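# Press the gauge pin on the magnet-marked fixture post

## Task

The checking fixture has four posts, and exactly one of them has a yellow magnet on it. Drive that post's gauge pin fully inward and keep it fully in for at least one second; afterwards its spring is allowed to push it back out. Do not disturb the pins of the other three posts, and do not move the magnet.

## Robot and tools

Robot: two UR20-type arms, left_arm and right_arm, each ending in a Robotiq 2F-85 two-finger gripper with a wrist camera (cam_left_wrist, cam_right_wrist, both 896x504). In the scene frame the origin sits at table-top height halfway between the arms, +z points up, +x points out over the table, and left_arm is on the +y side. Calibrated bases: left_arm at (+0.060, +0.928, 0) m, right_arm at (-0.064, -0.817, 0) m, each turned only slightly about z. Reported hand poses and velocities are in that arm's own base frame. Motion offsets instead run along the current Hand target's own axes: the fingers point along +z, they open and close along y, and a camera block sticks out about 10 cm toward +x. end_effector_position is the point between closed pads; closed fingertips reach about 19 mm past it.

One command row is a single flat list of 18 numbers, each in [-1, 1], covering both arms even when only one moves: left dx, dy, dz, rx, ry, rz, gripper position, force_limit, speed, then the same nine for the right arm. The six pose numbers are an offset, not a pose. They are measured from that arm's Hand target as it stood when the action or move began, and 1.0 equals 0.6 m or 180 degrees. rx, ry, rz form one rotation vector. All-zero pose numbers re-command the current Hand target. A new call counts from the new Hand target, so sending the same offset twice moves twice as far. Gripper position: +1 is open (85 mm), about -0.8 is where the pads touch, and -1 closes until blocked. force_limit sets grip strength. speed sets finger speed, about 20 mm/s at -1, 85 at 0 and 150 at +1. Both start at +1. Numbers you send for a gripper are always commands, so resend the previous three to leave it unchanged.

execute_actions(actions, cameras): actions is a list of actions. Each action is a table of at most 15 rows, one row per 1/30 s control step, and lasts 15 steps (0.5 s). A short table repeats its final row. Every row counts from the start-of-action Hand target. An empty list just returns state and images. cameras picks image sources: omitted, null or ["all"] gives all, [] gives none, and an unknown name rejects the call.

move(target, speed, blend, stop_force, zero, blocking, cameras): straight-line paths toward one 18-number row, or a list of up to 15 rows, all offsets from the same starting Hand targets. speed is in m/s, 0.002 to 4.2, default 0.25, with rotation capped at twice that in rad/s. blend, in m, rounds corners in a list. stop_force, 6 to 120 N, ends an arm's path once its wrist sensor feels that much push against the motion; it is the safe way to approach a contact. zero (only with stop_force, default true) re-zeroes the sensor first. blocking=false returns after about 0.5 s and cannot be combined with stop_force. Every path stops after 10 s. Paths do not avoid obstacles or the other arm. Give list targets identical finger numbers.

wait(seconds 0 to 10) lets time pass with commands held. stop brakes a running move. zoom_image(camera, region [x0, y0, x1, y1] in pixels, at most 504x504) enlarges part of a wrist camera's latest picture. zero_wrist_force(arm) subtracts the current wrist reading. read_manual only returns licence text. finished_scene(scene 1 to 3) ends the scene for good, so call it only once the pin has been held in.

Results: end_effector_position (m), end_effector_quat_wxyz and velocities in the base frame; Hand target (the last commanded pose after clipping, from which new offsets count); Tool commands; Joint positions and Joint torques (torques include arm weight and sensor offsets); Wrist force and Wrist torque along the gripper's axes, plus a line with the peak force since the previous reading (pressing on a surface shows as force from the surface). object_status: 0 moving, 1 blocked while opening, 2 blocked while closing (holding something), 3 reached target. position_measured is in counts: 3 open, about 78 means 60 mm, 130 means 40 mm, 180 means 20 mm, 230 means pads together. A move adds a move: line saying done, off_target, moving, held or fault, and limits such as paced or held. Executed actions also list a few intermediate positions. MOTOR HOT and fault lines warn of trouble.

Cautions: the arms are stiff. Aiming even slightly beyond a firm contact can trip a fault, which stops that arm for 10 s; faults occur at a net outside force near 150 N (plus or minus 25) or at joint contact-torque limits (wrist joints 98.4 N m). Approach the pin slowly with stop_force, press only as far as the pin travels, and pull back in the same reply. To release a press, command the target back behind the gripper. Orientation commands are clipped to 32 degrees from the measured one each step, and motion trails commands by about 0.2 s. The gripper can settle short of its Hand target, so re-send or add the missing offset. Keep clear of the other three pins and the magnet, keep the arms apart and away from their own bases, and knock nothing off the table. Long holds or stretched poses heat motors: a warning comes at 70 °C and brakes lock at 85 °C.

Each tool is called after "Request:" as name(argument=value, ...) on one line, values as JSON.

## Session

Request:
execute_actions(actions=[])

Scene clock: 0.00 s.
left_arm: end_effector_position=(+0.6452, +0.5338, +0.3687) position_measured=3 object_status=3 end_effector_quat_wxyz=(+0.054, +0.895, -0.431, +0.101) | right_arm: end_effector_position=(+1.0094, -0.4085, +0.1239) position_measured=3 object_status=3 end_effector_quat_wxyz=(+0.497, -0.362, -0.574, -0.541)
Joint positions: left_arm=[0.541 -1.507 2.094 -2.179 -1.799 -1.706] | right_arm=[2.693 -2.576 -1.22 -2.623 2.507 -0.374]
Joint velocities: within noise
Joint torques (N m): no reading
Motor temperatures (°C): left_arm=[24 36 26 39 35 34] | right_arm=[29 36 36 38 34 39]
Wrist force (N): no reading
Wrist torque (N m): no reading
Wrist force, peak (N): no reading
Hand target: left_arm +0.6452, +0.5338, +0.3687; +0.054, +0.895, -0.431, +0.101 | right_arm +1.0094, -0.4085, +0.1239; +0.497, -0.362, -0.574, -0.541
Tool commands: left_gripper/position=+1.0 left_gripper/force_limit=+1.0 left_gripper/speed=+1.0 right_gripper/position=+1.0 right_gripper/force_limit=+1.0 right_gripper/speed=+1.0

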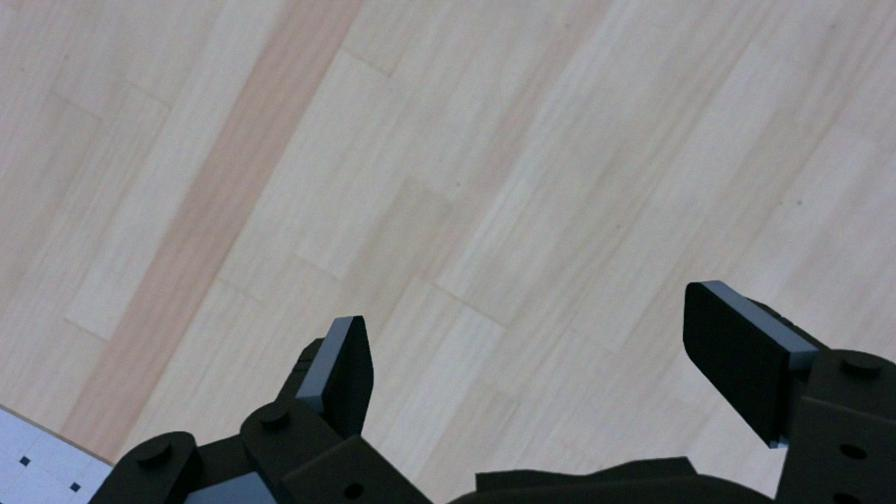

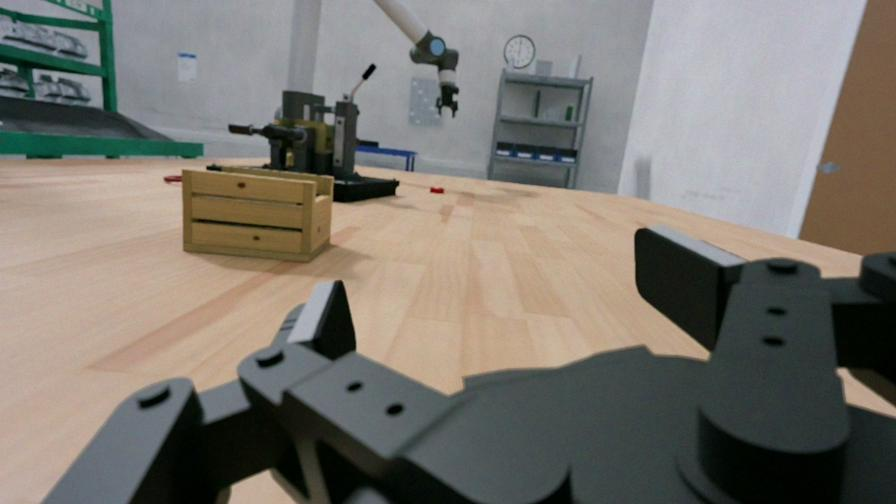

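Request:
zoom_image(camera="cam_right_wrist", region=[160, 50, 480, 270])

Scaled by 1.575 from the camera's 896x504 image, which has a finer 1280x720 frame.

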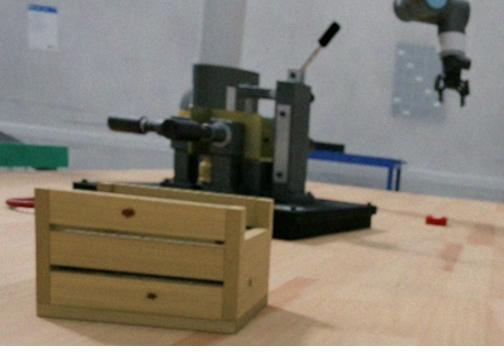

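Request:
move(target=[0.904,0.629,-0.433,0,0,0,1,1,1,0,0,0,0,0,0,1,1,1], speed=0.5, cameras=["cam_left_wrist"])

Request:
move(target=[0.3,0.25,0.08,0,0,0,1,1,1,0,0,0,0,0,0,1,1,1], speed=0.5, cameras=["cam_left_wrist"])

Scene clock: 3.43 s.
left_arm: end_effector_position=(+0.6453, -0.0661, +0.7482) position_measured=3 object_status=3 end_effector_quat_wxyz=(+0.054, +0.895, -0.431, +0.101) | right_arm: end_effector_position=(+1.0094, -0.4085, +0.1239) position_measured=3 object_status=3 end_effector_quat_wxyz=(+0.497, -0.362, -0.574, -0.541)
Joint positions: left_arm=[-0.349 -1.951 1.938 -1.75 -1.697 -2.606] | right_arm=[2.693 -2.576 -1.22 -2.623 2.507 -0.374]
Joint velocities: within noise
Joint torques (N m): left_arm=[-18.41 11.78 -127.23 -6.92 3.87 -4.39] | right_arm=[2.22 249.09 71.96 -3.26 1.23 0.68]
Motor temperatures (°C): left_arm=[24 36 26 39 35 34] | right_arm=[29 36 36 38 34 39]
Wrist force (N): left_arm=[-0.3 -0.5 0.3] | right_arm=[0.0 0.1 0.3]
Wrist torque (N m): left_arm=[-0.08 0.00 -0.04] | right_arm=[0.02 -0.01 -0.01]
Wrist force, peak (N): left_arm=[4.1 1.9 -0.8] | right_arm=[0.1 0.2 0.6]
Hand target: left_arm +0.6453, -0.0662, +0.7482; +0.054, +0.895, -0.431, +0.101 | right_arm +1.0094, -0.4085, +0.1239; +0.497, -0.362, -0.574, -0.541
Off the commanded pose: left_arm 0.000 m, 0 deg | right_arm 0.000 m, 0 deg.
move: done
camera_calibration:
cam_left_wrist: T_world_to_cam=[[-0.854394, -0.519378, -0.0160804, 0.54588], [-0.518453, 0.849977, 0.0935224, 0.343957], [-0.0349055, 0.0882418, -0.995487, 0.899205], [0, 0, 0, 1]] pos_world=[0.676109, -0.0881849, 0.871758]
Images, in order (width x height): cam_left_wrist 896x504.

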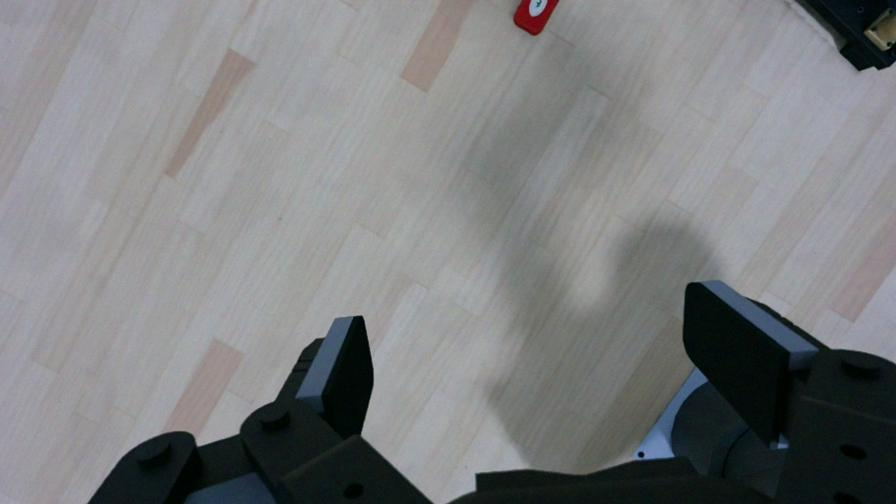

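Scene clock: 4.63 s.
left_arm: end_effector_position=(+0.6440, -0.3052, +0.7437) position_measured=3 object_status=3 end_effector_quat_wxyz=(+0.054, +0.895, -0.431, +0.101) | right_arm: end_effector_position=(+1.0094, -0.4085, +0.1239) position_measured=3 object_status=3 end_effector_quat_wxyz=(+0.497, -0.362, -0.574, -0.541)
Joint positions: left_arm=[-0.702 -1.889 1.914 -1.819 -1.624 -2.953] | right_arm=[2.693 -2.576 -1.22 -2.623 2.507 -0.374]
Joint velocities: within noise
Joint torques (N m): left_arm=[-18 -8.14 -134.08 -14.15 5.15 -5.03] | right_arm=[1.2 248.64 73.05 -2.63 0.91 0.93]
Motor temperatures (°C): left_arm=[24 36 26 39 35 34] | right_arm=[29 36 36 38 34 39]
Wrist force (N): left_arm=[0.1 -0.3 -0.2] | right_arm=[0.0 0.0 0.3]
Wrist torque (N m): left_arm=[-0.09 -0.01 0.03] | right_arm=[0.00 -0.01 0.00]
Wrist force, peak (N): left_arm=[3.8 2.8 1.2] | right_arm=[0.1 0.5 0.5]
Hand target: left_arm +0.6440, -0.3054, +0.7437; +0.054, +0.895, -0.431, +0.101 | right_arm +1.0094, -0.4085, +0.1239; +0.497, -0.362, -0.574, -0.541
Off the commanded pose: left_arm 0.000 m, 0 deg | right_arm 0.000 m, 0 deg.
move: done
camera_calibration:
cam_left_wrist: T_world_to_cam=[[-0.854394, -0.519378, -0.0160804, 0.420516], [-0.518453, 0.849977, 0.0935224, 0.546924], [-0.0349055, 0.0882418, -0.995487, 0.915878], [0, 0, 0, 1]] pos_world=[0.674809, -0.327285, 0.867358]
Images, in order (width x height): cam_left_wrist 896x504.

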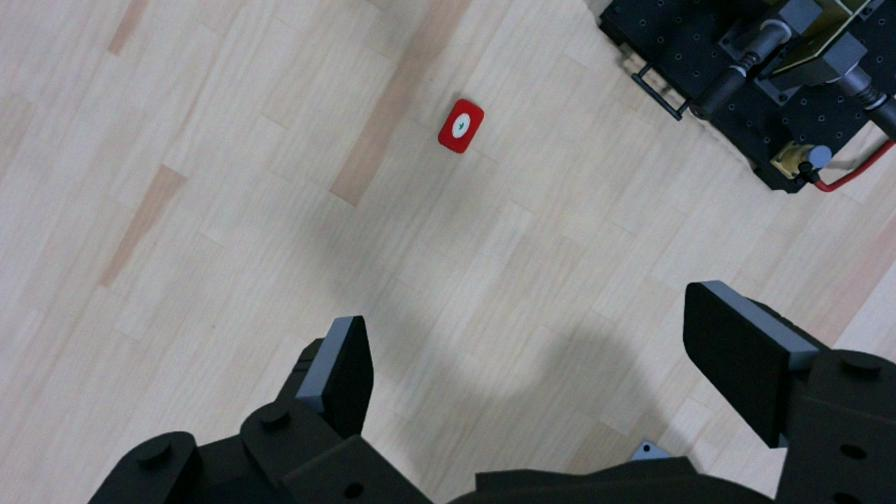

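Request:
move(target=[0.297,0.441,-0.01,0,0,0,1,1,1,0,0,0,0,0,0,1,1,1], speed=0.5, cameras=["cam_left_wrist"])

Request:
zoom_image(camera="cam_left_wrist", region=[396, 0, 896, 320])

Scene clock: 6.17 s.
left_arm: end_effector_position=(+0.5448, -0.6044, +0.7924) position_measured=3 object_status=3 end_effector_quat_wxyz=(+0.054, +0.895, -0.431, +0.101) | right_arm: end_effector_position=(+1.0094, -0.4085, +0.1239) position_measured=3 object_status=3 end_effector_quat_wxyz=(+0.497, -0.362, -0.574, -0.541)
Joint positions: left_arm=[-1.103 -1.774 1.769 -1.791 -1.534 -3.343] | right_arm=[2.693 -2.576 -1.22 -2.623 2.507 -0.374]
Joint velocities: within noise
Joint torques (N m): left_arm=[-17.39 -28.61 -131.69 -8.09 5.52 -3.57] | right_arm=[-1.26 252.9 73.14 -2.62 1.38 0.32]
Motor temperatures (°C): left_arm=[24 36 26 39 35 34] | right_arm=[29 36 36 38 34 39]
Wrist force (N): left_arm=[0.4 -0.4 -0.4] | right_arm=[-0.2 0.1 0.2]
Wrist torque (N m): left_arm=[-0.02 -0.02 -0.01] | right_arm=[0.02 0.03 0.00]
Wrist force, peak (N): left_arm=[3.0 3.6 -0.7] | right_arm=[0.2 0.5 0.4]
Hand target: left_arm +0.5447, -0.6046, +0.7925; +0.054, +0.895, -0.431, +0.101 | right_arm +1.0094, -0.4085, +0.1239; +0.497, -0.362, -0.574, -0.541
Off the commanded pose: left_arm 0.000 m, 0 deg | right_arm 0.000 m, 0 deg.
move: done
camera_calibration:
cam_left_wrist: T_world_to_cam=[[-0.854394, -0.519378, -0.0160804, 0.181144], [-0.518453, 0.849977, 0.0935224, 0.745261], [-0.0349055, 0.0882418, -0.995487, 0.987198], [0, 0, 0, 1]] pos_world=[0.575609, -0.626485, 0.915958]
Images, in order (width x height): cam_left_wrist 896x504.

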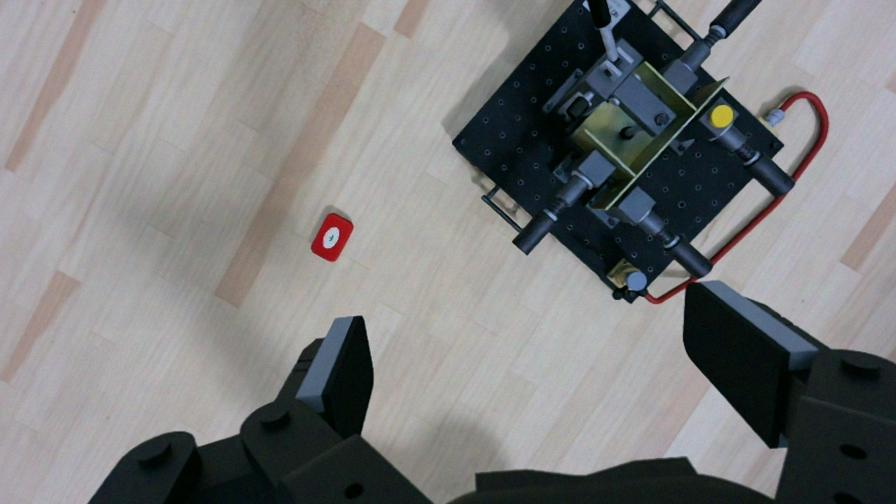

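Scaled by 1.008 from the camera's 896x504 image, which has a finer 1280x720 frame.

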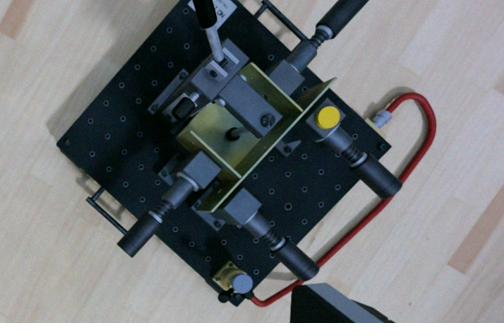

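Request:
move(target=[[-0.237,0.993,0.11,0.14,0.334,-0.14,-1,0,0,0,0,0,0,0,0,1,1,1],[-0.370,0.988,0.681,0.14,0.334,-0.14,-1,0,0,0,0,0,0,0,0,1,1,1]], speed=0.4, cameras=["cam_left_wrist"])

Scene clock: 11.33 s.
left_arm: end_effector_position=(+0.0008, -0.8800, +0.3498) position_measured=232 object_status=3 end_effector_quat_wxyz=(+0.092, +0.784, -0.121, +0.602) | right_arm: end_effector_position=(+1.0094, -0.4085, +0.1239) position_measured=3 object_status=3 end_effector_quat_wxyz=(+0.497, -0.362, -0.574, -0.541)
Joint positions: left_arm=[-2.189 -1.337 2.128 -1.508 -0.405 -5.607] | right_arm=[2.693 -2.576 -1.22 -2.623 2.507 -0.374]
Joint velocities: within noise
Joint torques (N m): left_arm=[22.28 -90.45 -51.19 -7.94 9.42 4.14] | right_arm=[-4.44 257.45 73.66 -0.71 3.3 1.58]
Motor temperatures (°C): left_arm=[24 36 26 39 35 34] | right_arm=[29 36 36 38 34 39]
Wrist force (N): left_arm=[1.3 -0.6 0.8] | right_arm=[-0.1 0.1 0.2]
Wrist torque (N m): left_arm=[0.07 0.19 -0.06] | right_arm=[0.02 0.01 0.00]
Wrist force, peak (N): left_arm=[5.5 0.1 -1.5] | right_arm=[0.3 0.7 0.4]
Hand target: left_arm +0.0008, -0.8800, +0.3497; +0.092, +0.784, -0.121, +0.602 | right_arm +1.0094, -0.4085, +0.1239; +0.497, -0.362, -0.574, -0.541
Off the commanded pose: left_arm 0.000 m, 0 deg | right_arm 0.000 m, 0 deg.
move: done
camera_calibration:
cam_left_wrist: T_world_to_cam=[[-0.333389, -0.934577, -0.124169, -0.761916], [-0.486543, 0.283363, -0.826427, 0.56205], [0.807545, -0.215108, -0.549182, 0.128198], [0, 0, 0, 1]] pos_world=[-0.0840789, -0.843757, 0.440291]
Images, in order (width x height): cam_left_wrist 896x504.

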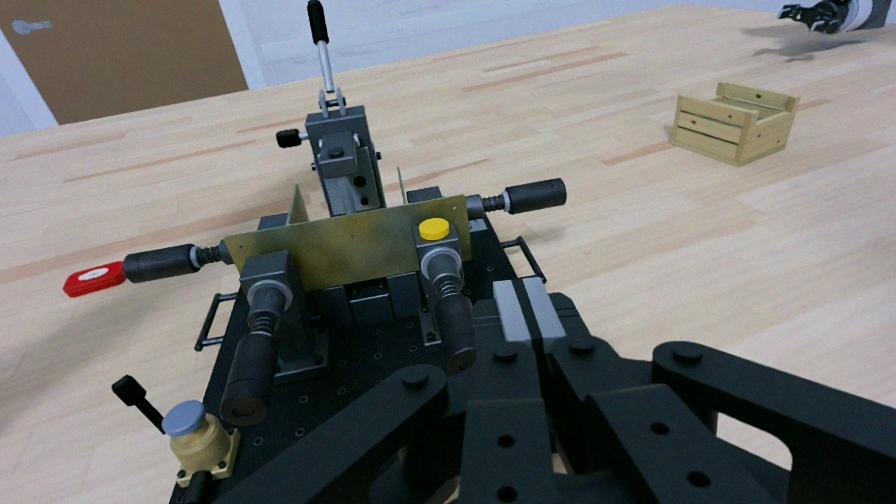

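Request:
zoom_image(camera="cam_left_wrist", region=[330, 200, 580, 400])

Scaled by 2.016 from the camera's 896x504 image, which has a finer 1280x720 frame.

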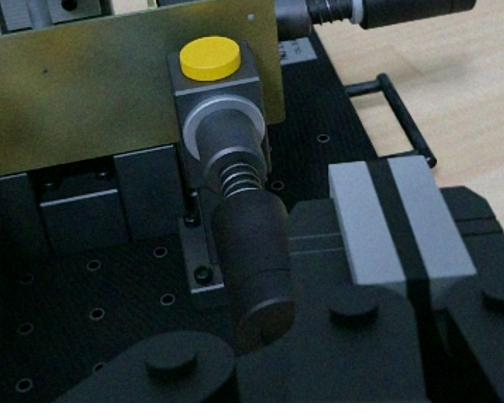

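Request:
move(target=[-0.26,-0.0127,0.2085,0.0302,0.0833,-0.004,-1,0,0,0,0,0,0,0,0,1,1,1], speed=0.3, cameras=["cam_left_wrist"])

Request:
zoom_image(camera="cam_left_wrist", region=[330, 200, 630, 440])

Scene clock: 14.53 s.
left_arm: end_effector_position=(+0.0798, -0.8968, +0.1667) position_measured=232 object_status=3 end_effector_quat_wxyz=(+0.074, +0.703, -0.074, +0.703) | right_arm: end_effector_position=(+1.0094, -0.4085, +0.1239) position_measured=3 object_status=3 end_effector_quat_wxyz=(+0.497, -0.362, -0.574, -0.541)
Joint positions: left_arm=[-2.099 -0.989 2.034 -1.046 -0.318 -6.281] | right_arm=[2.693 -2.576 -1.22 -2.623 2.507 -0.374]
Joint velocities: within noise
Joint torques (N m): left_arm=[22.22 -147.66 -69.61 4.45 -5.03 -3.61] | right_arm=[-0.88 256.2 73.7 -0.72 4.13 2.69]
Motor temperatures (°C): left_arm=[24 36 26 39 35 34] | right_arm=[29 36 36 37 34 39]
Wrist force (N): left_arm=[1.8 -0.6 1.0] | right_arm=[0.0 0.4 0.5]
Wrist torque (N m): left_arm=[0.16 0.16 0.03] | right_arm=[0.07 0.01 0.00]
Wrist force, peak (N): left_arm=[4.8 -0.4 -1.9] | right_arm=[0.2 0.7 0.1]
Hand target: left_arm +0.0799, -0.8968, +0.1667; +0.074, +0.703, -0.074, +0.703 | right_arm +1.0094, -0.4085, +0.1239; +0.497, -0.362, -0.574, -0.541
Off the commanded pose: left_arm 0.000 m, 0 deg | right_arm 0.000 m, 0 deg.
move: done
camera_calibration:
cam_left_wrist: T_world_to_cam=[[-0.210398, -0.969002, -0.129492, -0.81374], [-0.283821, 0.187296, -0.940407, 0.370617], [0.93551, -0.161107, -0.31443, -0.0406591], [0, 0, 0, 1]] pos_world=[-0.027983, -0.864481, 0.230374]
Images, in order (width x height): cam_left_wrist 896x504.

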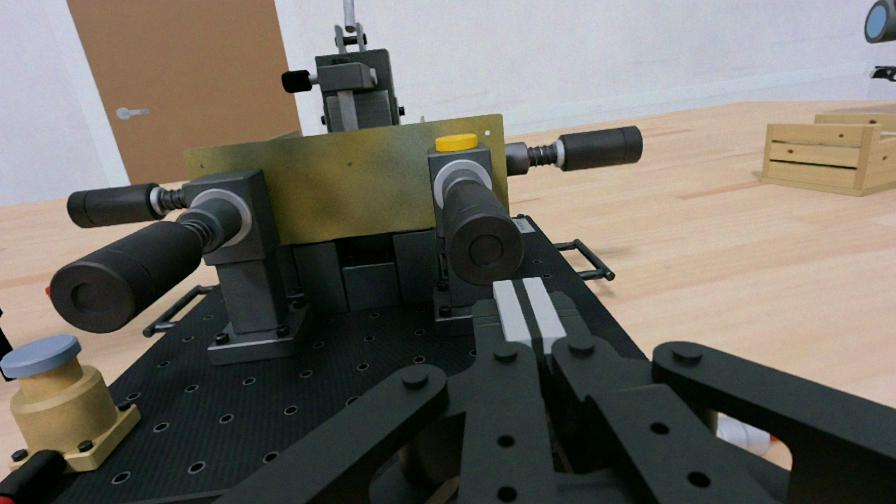

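Scaled by 1.680 from the camera's 896x504 image, which has a finer 1280x720 frame.

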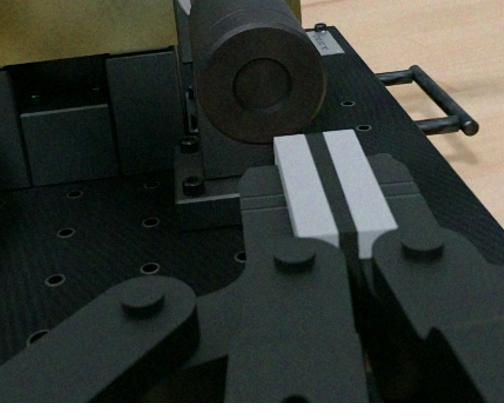

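Request:
move(target=[-0.0092,-0.0033,0.09,0,0,0,-1,0,0,0,0,0,0,0,0,1,1,1], speed=0.2, cameras=["cam_left_wrist"])

Request:
zoom_image(camera="cam_left_wrist", region=[380, 160, 630, 360])

Scene clock: 16.13 s.
left_arm: end_effector_position=(+0.1329, -0.9061, +0.1611) position_measured=232 object_status=3 end_effector_quat_wxyz=(+0.074, +0.703, -0.074, +0.703) | right_arm: end_effector_position=(+1.0094, -0.4085, +0.1239) position_measured=3 object_status=3 end_effector_quat_wxyz=(+0.497, -0.362, -0.574, -0.541)
Joint positions: left_arm=[-2.038 -0.986 2.042 -1.057 -0.257 -6.282] | right_arm=[2.693 -2.576 -1.22 -2.623 2.507 -0.374]
Joint velocities: within noise
Joint torques (N m): left_arm=[29.04 -149.89 -25.28 -1.85 4.33 2.36] | right_arm=[-5.73 256.72 71.02 -1.16 3.59 3.51]
Motor temperatures (°C): left_arm=[24 36 26 39 35 34] | right_arm=[29 36 36 37 34 39]
Wrist force (N): left_arm=[1.7 -0.4 0.6] | right_arm=[0.1 0.4 0.2]
Wrist torque (N m): left_arm=[0.16 0.19 0.03] | right_arm=[0.06 -0.02 0.00]
Wrist force, peak (N): left_arm=[2.0 -0.4 2.6] | right_arm=[0.4 0.5 0.3]
Hand target: left_arm +0.1331, -0.9061, +0.1611; +0.074, +0.703, -0.074, +0.703 | right_arm +1.0094, -0.4085, +0.1239; +0.497, -0.362, -0.574, -0.541
Off the commanded pose: left_arm 0.000 m, 0 deg | right_arm 0.000 m, 0 deg.
move: done
camera_calibration:
cam_left_wrist: T_world_to_cam=[[-0.210334, -0.969022, -0.129444, -0.812335], [-0.283633, 0.187196, -0.940484, 0.382088], [0.935581, -0.161101, -0.31422, -0.0936383], [0, 0, 0, 1]] pos_world=[0.0251173, -0.873781, 0.224773]
Images, in order (width x height): cam_left_wrist 896x504.

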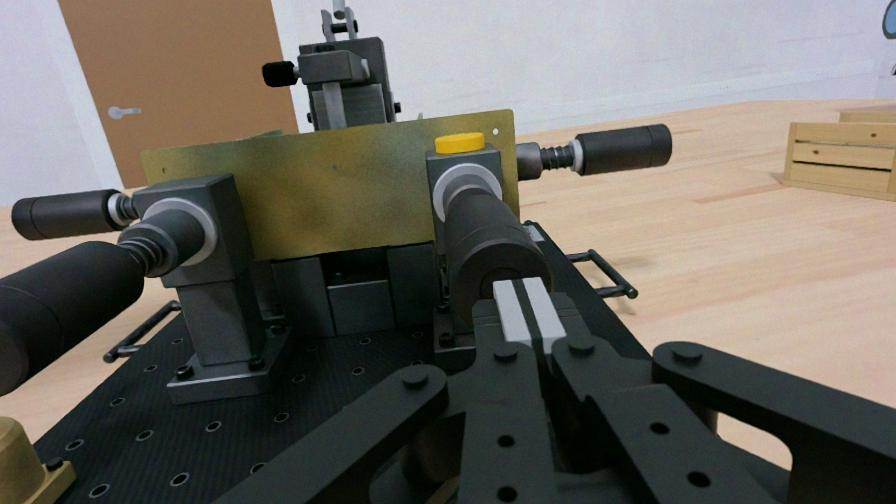

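Scaled by 2.016 from the camera's 896x504 image, which has a finer 1280x720 frame.

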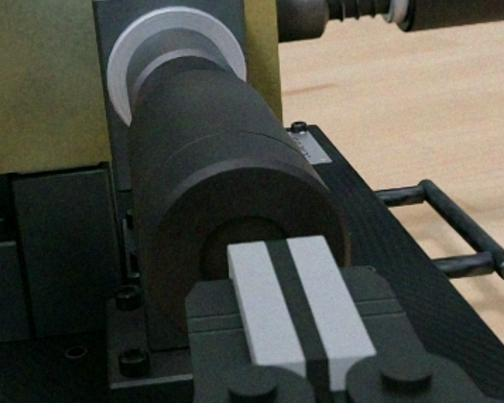

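Request:
move(target=[-0.0025,-0.0017,0.1,0,0,0,-1,0,0,0,0,0,0,0,0,1,1,1], speed=0.03, stop_force=45, cameras=["cam_left_wrist"])

Request:
zoom_image(camera="cam_left_wrist", region=[380, 100, 680, 340])

Scene clock: 18.43 s.
left_arm: end_effector_position=(+0.1634, -0.9113, +0.1603) position_measured=232 object_status=3 end_effector_quat_wxyz=(+0.073, +0.703, -0.074, +0.703) | right_arm: end_effector_position=(+1.0094, -0.4085, +0.1239) position_measured=3 object_status=3 end_effector_quat_wxyz=(+0.497, -0.362, -0.574, -0.541)
Joint positions: left_arm=[-2.002 -0.985 2.043 -1.059 -0.223 -6.281] | right_arm=[2.693 -2.576 -1.22 -2.623 2.507 -0.374]
Joint velocities: within noise
Joint torques (N m): left_arm=[7.25 -166.42 -49.03 1.42 1.84 -0.42] | right_arm=[-0.87 253 75 -0.34 3.69 3.04]
Motor temperatures (°C): left_arm=[24 36 26 39 35 34] | right_arm=[29 36 36 37 34 39]
Wrist force (N): left_arm=[1.9 0.6 -11.2] | right_arm=[0.0 0.2 0.3]
Wrist torque (N m): left_arm=[0.30 0.19 0.01] | right_arm=[0.04 0.01 0.00]
Wrist force, peak (N): left_arm=[22.0 -28.0 -186.2] | right_arm=[0.2 0.5 0.7]
Hand target: left_arm +0.1634, -0.9113, +0.1603; +0.073, +0.703, -0.074, +0.703 (not the last commanded pose) | right_arm +1.0094, -0.4085, +0.1239; +0.497, -0.362, -0.574, -0.541
Tool commands: left_gripper/position=-1.0 left_gripper/force_limit=+0.003922 left_gripper/speed=+0.003922 right_gripper/position=+1.0 right_gripper/force_limit=+1.0 right_gripper/speed=+1.0
Off the commanded pose: left_arm 0.029 m, 0 deg | right_arm 0.000 m, 0 deg.
FORCE FAULT: contact force on the left arm reached its limit, and that arm stopped. The contact can be on any part of that arm, not only on its tool. That arm's remaining commands of this call were not run. That arm is still stopped at the end of this call. That arm stays stopped for about 10 more seconds. Until then a move that you send moves the other arm only, and its call returns only when the move has ended. Once the stop has ended, the next robot result says so. If the stop ends while you think or write, that arm runs what you send next, counted from a new Hand target: where the arm stands when the stop ends. While its stop runs, that arm takes no new command, but its gripper still runs the gripper command that each later call begins with. Until it ends, the stop uses up actions while you think or wait. An arm that is not stopped still takes commands.
move: fault (left_arm)
camera_calibration:
cam_left_wrist: T_world_to_cam=[[-0.208407, -0.969426, -0.12954, -0.811797], [-0.284084, 0.186739, -0.940439, 0.390632], [0.935875, -0.159193, -0.314316, -0.121636], [0, 0, 0, 1]] pos_world=[0.0556244, -0.879286, 0.223973]
Images, in order (width x height): cam_left_wrist 896x504.

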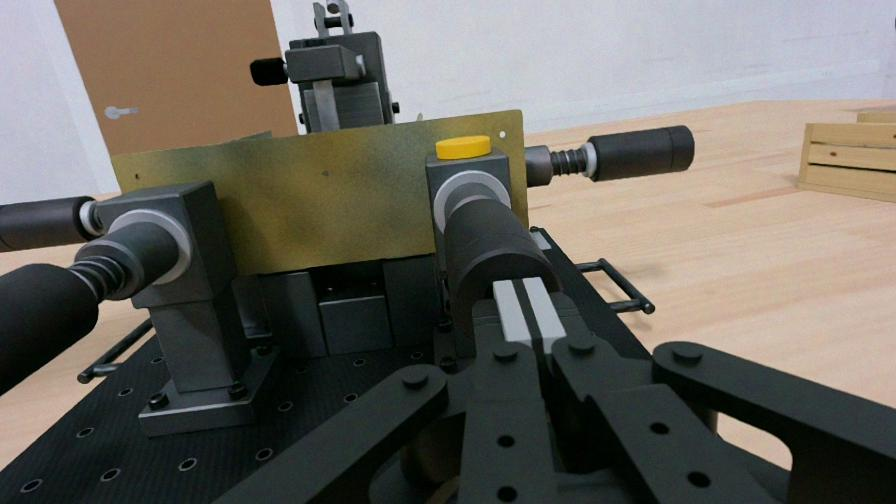

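Scaled by 1.680 from the camera's 896x504 image, which has a finer 1280x720 frame.

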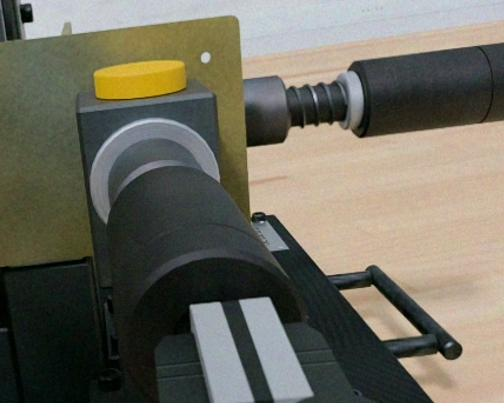

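Request:
wait(seconds=10, cameras=["cam_left_wrist"])

Request:
zoom_image(camera="cam_left_wrist", region=[380, 100, 680, 340])

Scene clock: 28.80 s.
left_arm: end_effector_position=(+0.1634, -0.9113, +0.1603) position_measured=232 object_status=3 end_effector_quat_wxyz=(+0.073, +0.703, -0.074, +0.703) | right_arm: end_effector_position=(+1.0094, -0.4085, +0.1239) position_measured=3 object_status=3 end_effector_quat_wxyz=(+0.497, -0.362, -0.574, -0.541)
Joint positions: left_arm=[-2.002 -0.985 2.043 -1.059 -0.223 -6.281] | right_arm=[2.693 -2.576 -1.22 -2.623 2.507 -0.374]
Joint velocities: within noise
Joint torques (N m): left_arm=[13.62 -169.53 -49.71 0.09 2.5 -1.13] | right_arm=[-3.21 255.88 75.79 -0.42 3.28 3.7]
Motor temperatures (°C): left_arm=[24 36 26 39 35 34] | right_arm=[29 36 36 37 34 39]
Wrist force (N): left_arm=[0.5 3.2 -11.0] | right_arm=[0.1 0.2 -0.2]
Wrist torque (N m): left_arm=[0.79 0.41 0.02] | right_arm=[0.03 -0.03 0.00]
Wrist force, peak (N): left_arm=[0.5 3.6 -11.5] | right_arm=[0.1 0.3 0.8]
Hand target: left_arm +0.1634, -0.9113, +0.1603; +0.073, +0.703, -0.074, +0.703 (not the last commanded pose) | right_arm +1.0094, -0.4085, +0.1239; +0.497, -0.362, -0.574, -0.541
Tool commands: left_gripper/position=-1.0 left_gripper/force_limit=+0.003922 left_gripper/speed=+0.003922 right_gripper/position=+1.0 right_gripper/force_limit=+1.0 right_gripper/speed=+1.0
Off the commanded pose: left_arm 0.029 m, 0 deg | right_arm 0.000 m, 0 deg.
FORCE FAULT, CONTINUED: the left arm's stop, for the force fault that an earlier result reported, is over. The rest of the stop counts as 19 of the actions that you can send in this scene. During its stop the left arm's controller moved it back a little. That arm's target is now where it stood when the stop ended, not its last command. That arm accepts commands again.
wait: 10.00 s; at rest from the start
camera_calibration:
cam_left_wrist: T_world_to_cam=[[-0.208407, -0.969426, -0.12954, -0.811797], [-0.284084, 0.186739, -0.940439, 0.390632], [0.935875, -0.159193, -0.314316, -0.121636], [0, 0, 0, 1]] pos_world=[0.0556244, -0.879286, 0.223973]
Images, in order (width x height): cam_left_wrist 896x504.

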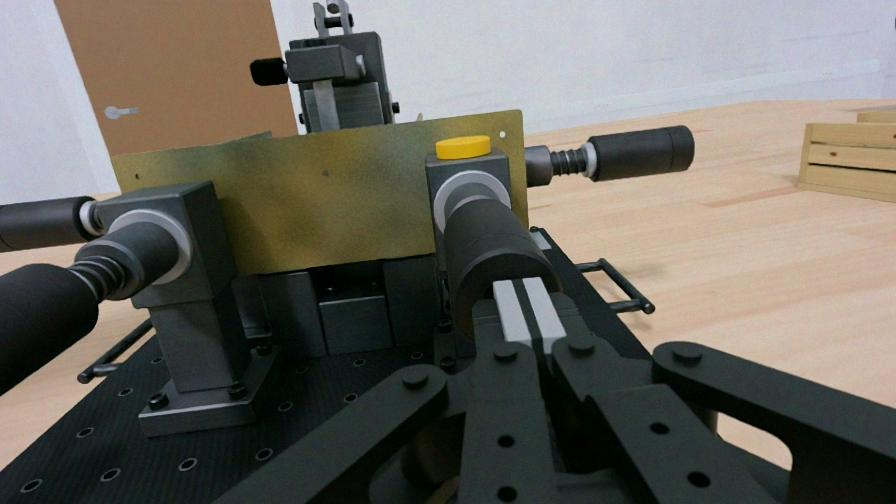

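Scaled by 1.680 from the camera's 896x504 image, which has a finer 1280x720 frame.

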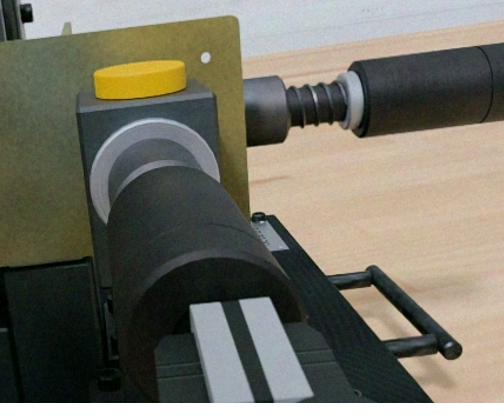

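Request:
move(target=[0,0,0.017,0,0,0,-1,0,0,0,0,0,0,0,0,1,1,1], speed=0.004, stop_force=25, cameras=["cam_left_wrist"])

Request:
wait(seconds=1.5, cameras=["cam_left_wrist"])

Request:
zoom_image(camera="cam_left_wrist", region=[380, 100, 680, 340])

Scene clock: 30.23 s.
left_arm: end_effector_position=(+0.1648, -0.9116, +0.1603) position_measured=232 object_status=3 end_effector_quat_wxyz=(+0.073, +0.703, -0.074, +0.703) | right_arm: end_effector_position=(+1.0094, -0.4085, +0.1239) position_measured=3 object_status=3 end_effector_quat_wxyz=(+0.497, -0.362, -0.574, -0.541)
Joint positions: left_arm=[-2 -0.985 2.043 -1.059 -0.222 -6.281] | right_arm=[2.693 -2.576 -1.22 -2.623 2.507 -0.374]
Joint velocities: within noise
Joint torques (N m): left_arm=[16.82 -167.55 -52.25 1.82 -0.89 -0.52] | right_arm=[-6.19 252.03 73.67 -1.08 3.54 3.27]
Motor temperatures (°C): left_arm=[24 36 26 39 35 34] | right_arm=[28 36 36 37 34 39]
Wrist force (N): left_arm=[5.6 -7.2 -49.3] | right_arm=[0.1 0.4 0.3]
Wrist torque (N m): left_arm=[1.21 0.46 0.04] | right_arm=[0.07 -0.02 -0.01]
Wrist force, peak (N): left_arm=[7.6 -7.4 -61.5] | right_arm=[0.4 0.2 0.6]
Hand target: left_arm +0.1648, -0.9116, +0.1603; +0.073, +0.703, -0.074, +0.703 (not the last commanded pose) | right_arm +1.0094, -0.4085, +0.1239; +0.497, -0.362, -0.574, -0.541
Off the commanded pose: left_arm 0.009 m, 0 deg | right_arm 0.000 m, 0 deg.
move: contact (left_arm)
camera_calibration:
cam_left_wrist: T_world_to_cam=[[-0.208394, -0.969428, -0.129544, -0.811818], [-0.283997, 0.186724, -0.940468, 0.391046], [0.935905, -0.159198, -0.314226, -0.122926], [0, 0, 0, 1]] pos_world=[0.0569245, -0.879586, 0.223973]
Images, in order (width x height): cam_left_wrist 896x504.

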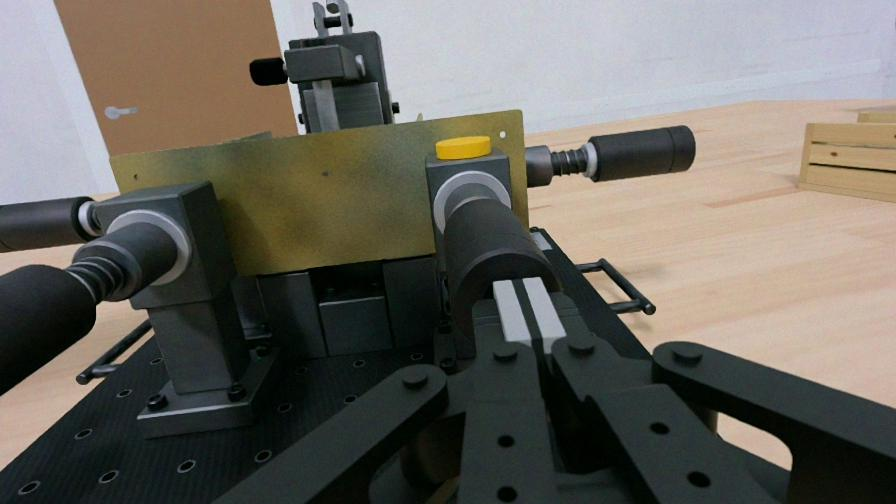

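Scene clock: 31.73 s.
left_arm: end_effector_position=(+0.1648, -0.9116, +0.1603) position_measured=232 object_status=3 end_effector_quat_wxyz=(+0.073, +0.703, -0.074, +0.703) | right_arm: end_effector_position=(+1.0094, -0.4085, +0.1239) position_measured=3 object_status=3 end_effector_quat_wxyz=(+0.497, -0.362, -0.574, -0.541)
Joint positions: left_arm=[-2 -0.985 2.043 -1.059 -0.222 -6.281] | right_arm=[2.693 -2.576 -1.22 -2.623 2.507 -0.374]
Joint velocities: within noise
Joint torques (N m): left_arm=[16.03 -168.03 -51.83 2.14 -2.04 -0.96] | right_arm=[-4.56 254.61 76.85 -1.33 2.51 3.84]
Motor temperatures (°C): left_arm=[24 36 26 39 35 34] | right_arm=[28 36 36 37 34 39]
Wrist force (N): left_arm=[4.8 -5.6 -44.1] | right_arm=[0.2 0.5 0.1]
Wrist torque (N m): left_arm=[1.10 0.46 0.04] | right_arm=[0.08 -0.03 -0.01]
Wrist force, peak (N): left_arm=[5.3 -7.0 -48.9] | right_arm=[0.4 0.5 0.1]
Hand target: left_arm +0.1648, -0.9116, +0.1603; +0.073, +0.703, -0.074, +0.703 (not the last commanded pose) | right_arm +1.0094, -0.4085, +0.1239; +0.497, -0.362, -0.574, -0.541
Tool commands: left_gripper/position=-1.0 left_gripper/force_limit=+0.0 left_gripper/speed=+0.0 right_gripper/position=+1.0 right_gripper/force_limit=+1.0 right_gripper/speed=+1.0
Off the commanded pose: left_arm 0.009 m, 0 deg | right_arm 0.000 m, 0 deg.
wait: 1.50 s; at rest by 0.17 s
camera_calibration:
cam_left_wrist: T_world_to_cam=[[-0.208394, -0.969428, -0.129544, -0.811818], [-0.283997, 0.186724, -0.940468, 0.391046], [0.935905, -0.159198, -0.314226, -0.122926], [0, 0, 0, 1]] pos_world=[0.0569245, -0.879586, 0.223973]
Images, in order (width x height): cam_left_wrist 896x504.

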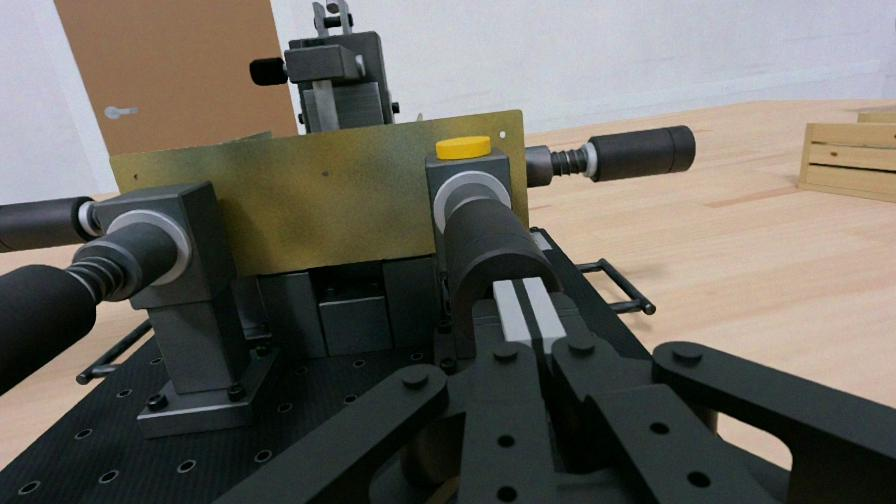

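Scaled by 1.680 from the camera's 896x504 image, which has a finer 1280x720 frame.

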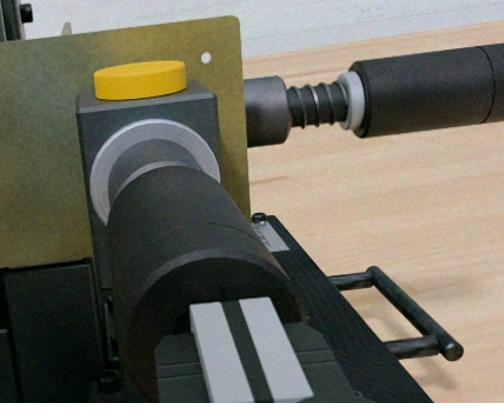

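Request:
move(target=[0,0,-0.005,0,0,0,-1,0,0,0,0,0,0,0,0,1,1,1], speed=0.03, cameras=[])

Request:
move(target=[0,0,-0.005,0,0,0,-1,0,0,0,0,0,0,0,0,1,1,1], speed=0.03, cameras=[])

Request:
move(target=[0,0,-0.01,0,0,0,-1,0,0,0,0,0,0,0,0,1,1,1], speed=0.03, cameras=["cam_left_wrist"])

Request:
zoom_image(camera="cam_left_wrist", region=[380, 100, 680, 340])

Scene clock: 32.90 s.
left_arm: end_effector_position=(+0.1619, -0.9110, +0.1603) position_measured=232 object_status=3 end_effector_quat_wxyz=(+0.073, +0.703, -0.074, +0.703) | right_arm: end_effector_position=(+1.0094, -0.4085, +0.1239) position_measured=3 object_status=3 end_effector_quat_wxyz=(+0.497, -0.362, -0.574, -0.541)
Joint positions: left_arm=[-2.004 -0.985 2.043 -1.059 -0.225 -6.281] | right_arm=[2.693 -2.576 -1.22 -2.623 2.507 -0.374]
Joint velocities: within noise
Joint torques (N m): left_arm=[-12.86 -181.09 -34.37 0.09 -7.32 -1.69] | right_arm=[-10.15 256.01 77.08 -0.63 3.29 3.31]
Motor temperatures (°C): left_arm=[24 36 26 39 35 34] | right_arm=[28 36 36 37 34 39]
Wrist force (N): left_arm=[0.5 5.8 -9.4] | right_arm=[0.2 0.1 0.1]
Wrist torque (N m): left_arm=[0.73 0.42 0.02] | right_arm=[0.02 -0.03 0.00]
Wrist force, peak (N): left_arm=[4.7 -5.6 -44.3] | right_arm=[0.6 0.3 0.2]
Hand target: left_arm +0.1618, -0.9110, +0.1603; +0.073, +0.703, -0.074, +0.703 | right_arm +1.0094, -0.4085, +0.1239; +0.497, -0.362, -0.574, -0.541
Off the commanded pose: left_arm 0.000 m, 0 deg | right_arm 0.000 m, 0 deg.
move: done
No camera images: "cameras" was empty.

Scene clock: 33.60 s.
left_arm: end_effector_position=(+0.1590, -0.9104, +0.1603) position_measured=232 object_status=3 end_effector_quat_wxyz=(+0.073, +0.703, -0.074, +0.703) | right_arm: end_effector_position=(+1.0094, -0.4085, +0.1239) position_measured=3 object_status=3 end_effector_quat_wxyz=(+0.497, -0.362, -0.574, -0.541)
Joint positions: left_arm=[-2.007 -0.985 2.043 -1.059 -0.229 -6.281] | right_arm=[2.693 -2.576 -1.22 -2.623 2.507 -0.374]
Joint velocities: within noise
Joint torques (N m): left_arm=[-6.79 -185.2 -21.41 -0.76 -5.38 -3.87] | right_arm=[-8.27 255.82 76.61 -0.08 3.71 3.87]
Motor temperatures (°C): left_arm=[24 36 26 39 35 34] | right_arm=[28 36 36 37 34 39]
Wrist force (N): left_arm=[1.3 5.5 -8.9] | right_arm=[0.0 0.0 0.0]
Wrist torque (N m): left_arm=[0.70 0.38 0.02] | right_arm=[0.00 0.00 -0.01]
Wrist force, peak (N): left_arm=[0.4 5.7 -9.8] | right_arm=[0.3 0.4 0.6]
Hand target: left_arm +0.1589, -0.9104, +0.1603; +0.073, +0.703, -0.074, +0.703 | right_arm +1.0094, -0.4085, +0.1239; +0.497, -0.362, -0.574, -0.541
Off the commanded pose: left_arm 0.000 m, 0 deg | right_arm 0.000 m, 0 deg.
move: done
No camera images: "cameras" was empty.

Scene clock: 34.30 s.
left_arm: end_effector_position=(+0.1532, -0.9091, +0.1603) position_measured=232 object_status=3 end_effector_quat_wxyz=(+0.073, +0.703, -0.074, +0.703) | right_arm: end_effector_position=(+1.0094, -0.4085, +0.1239) position_measured=3 object_status=3 end_effector_quat_wxyz=(+0.497, -0.362, -0.574, -0.541)
Joint positions: left_arm=[-2.014 -0.985 2.043 -1.059 -0.236 -6.281] | right_arm=[2.693 -2.576 -1.22 -2.623 2.507 -0.374]
Joint velocities: within noise
Joint torques (N m): left_arm=[-5 -198.44 -23.85 -0.25 -4.95 -3.44] | right_arm=[-5.24 257.11 77.7 -0.74 3.33 3.29]
Motor temperatures (°C): left_arm=[24 36 26 39 35 34] | right_arm=[28 36 36 37 34 39]
Wrist force (N): left_arm=[0.7 4.7 -7.3] | right_arm=[-0.1 0.3 0.3]
Wrist torque (N m): left_arm=[0.68 0.36 0.02] | right_arm=[0.04 0.01 -0.01]
Wrist force, peak (N): left_arm=[1.1 5.1 -9.1] | right_arm=[0.0 0.4 0.7]
Hand target: left_arm +0.1530, -0.9091, +0.1603; +0.073, +0.703, -0.074, +0.703 | right_arm +1.0094, -0.4085, +0.1239; +0.497, -0.362, -0.574, -0.541
Off the commanded pose: left_arm 0.000 m, 0 deg | right_arm 0.000 m, 0 deg.
move: done
camera_calibration:
cam_left_wrist: T_world_to_cam=[[-0.208394, -0.969428, -0.129544, -0.811812], [-0.283997, 0.186724, -0.940468, 0.387284], [0.935905, -0.159198, -0.314226, -0.111672], [0, 0, 0, 1]] pos_world=[0.0453245, -0.877086, 0.223973]
Images, in order (width x height): cam_left_wrist 896x504.

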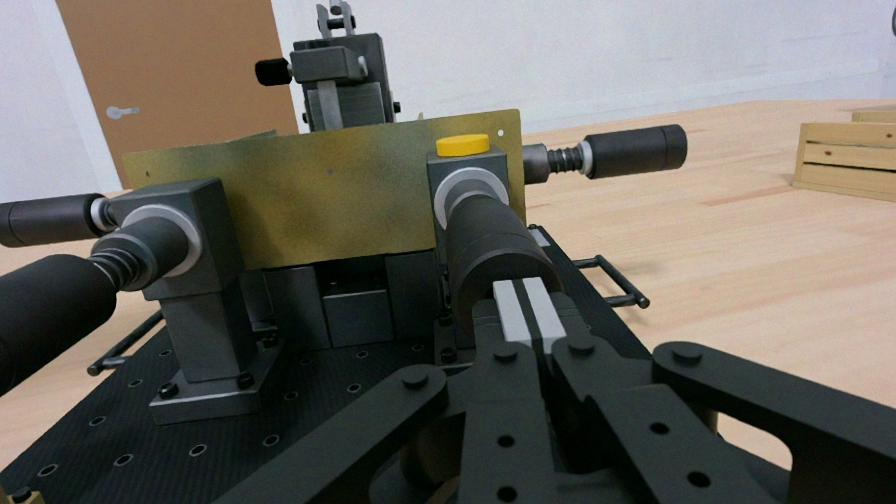

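Scaled by 1.680 from the camera's 896x504 image, which has a finer 1280x720 frame.

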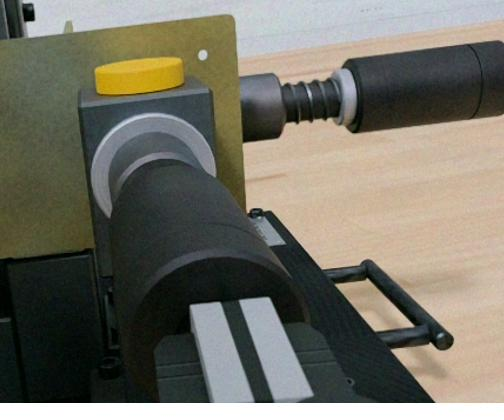

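Request:
move(target=[0,0,-0.15,0,0,0,-1,0,0,0,0,0,0,0,0,1,1,1], speed=0.1, cameras=["cam_left_wrist"])

Request:
finished_scene(scene=1)

Scene clock: 35.97 s.
left_arm: end_effector_position=(+0.0651, -0.8906, +0.1604) position_measured=232 object_status=3 end_effector_quat_wxyz=(+0.073, +0.703, -0.074, +0.703) | right_arm: end_effector_position=(+1.0094, -0.4085, +0.1239) position_measured=3 object_status=3 end_effector_quat_wxyz=(+0.497, -0.362, -0.574, -0.541)
Joint positions: left_arm=[-2.117 -0.982 2.036 -1.055 -0.339 -6.282] | right_arm=[2.693 -2.576 -1.22 -2.623 2.507 -0.374]
Joint velocities: within noise
Joint torques (N m): left_arm=[-18.22 -146.97 -67.23 5.67 -4.43 -4.14] | right_arm=[-5.28 252.5 75.1 -0.8 3.37 4.22]
Motor temperatures (°C): left_arm=[24 36 26 39 35 34] | right_arm=[28 36 36 37 34 39]
Wrist force (N): left_arm=[0.4 2.2 0.9] | right_arm=[0.2 0.1 0.0]
Wrist torque (N m): left_arm=[0.69 0.41 0.02] | right_arm=[0.02 -0.03 0.00]
Wrist force, peak (N): left_arm=[0.5 5.0 -7.3] | right_arm=[0.1 0.5 0.5]
Hand target: left_arm +0.0650, -0.8905, +0.1604; +0.073, +0.703, -0.074, +0.703 | right_arm +1.0094, -0.4085, +0.1239; +0.497, -0.362, -0.574, -0.541
Off the commanded pose: left_arm 0.000 m, 0 deg | right_arm 0.000 m, 0 deg.
joint sent to its limit (left arm) — joint 6 (wrist 3), lower limit. The joint targets still meet the commanded pose.
move: done
camera_calibration:
cam_left_wrist: T_world_to_cam=[[-0.208407, -0.969426, -0.12954, -0.81214], [-0.284084, 0.186739, -0.940439, 0.358794], [0.935875, -0.159193, -0.314316, -0.0262343], [0, 0, 0, 1]] pos_world=[-0.0427756, -0.858486, 0.223973]
Images, in order (width x height): cam_left_wrist 896x504.

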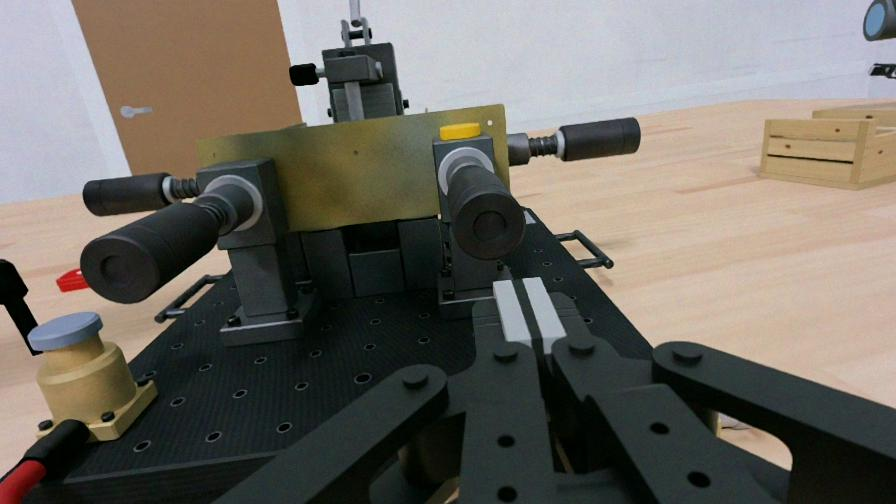

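The scene is finished: the task was done.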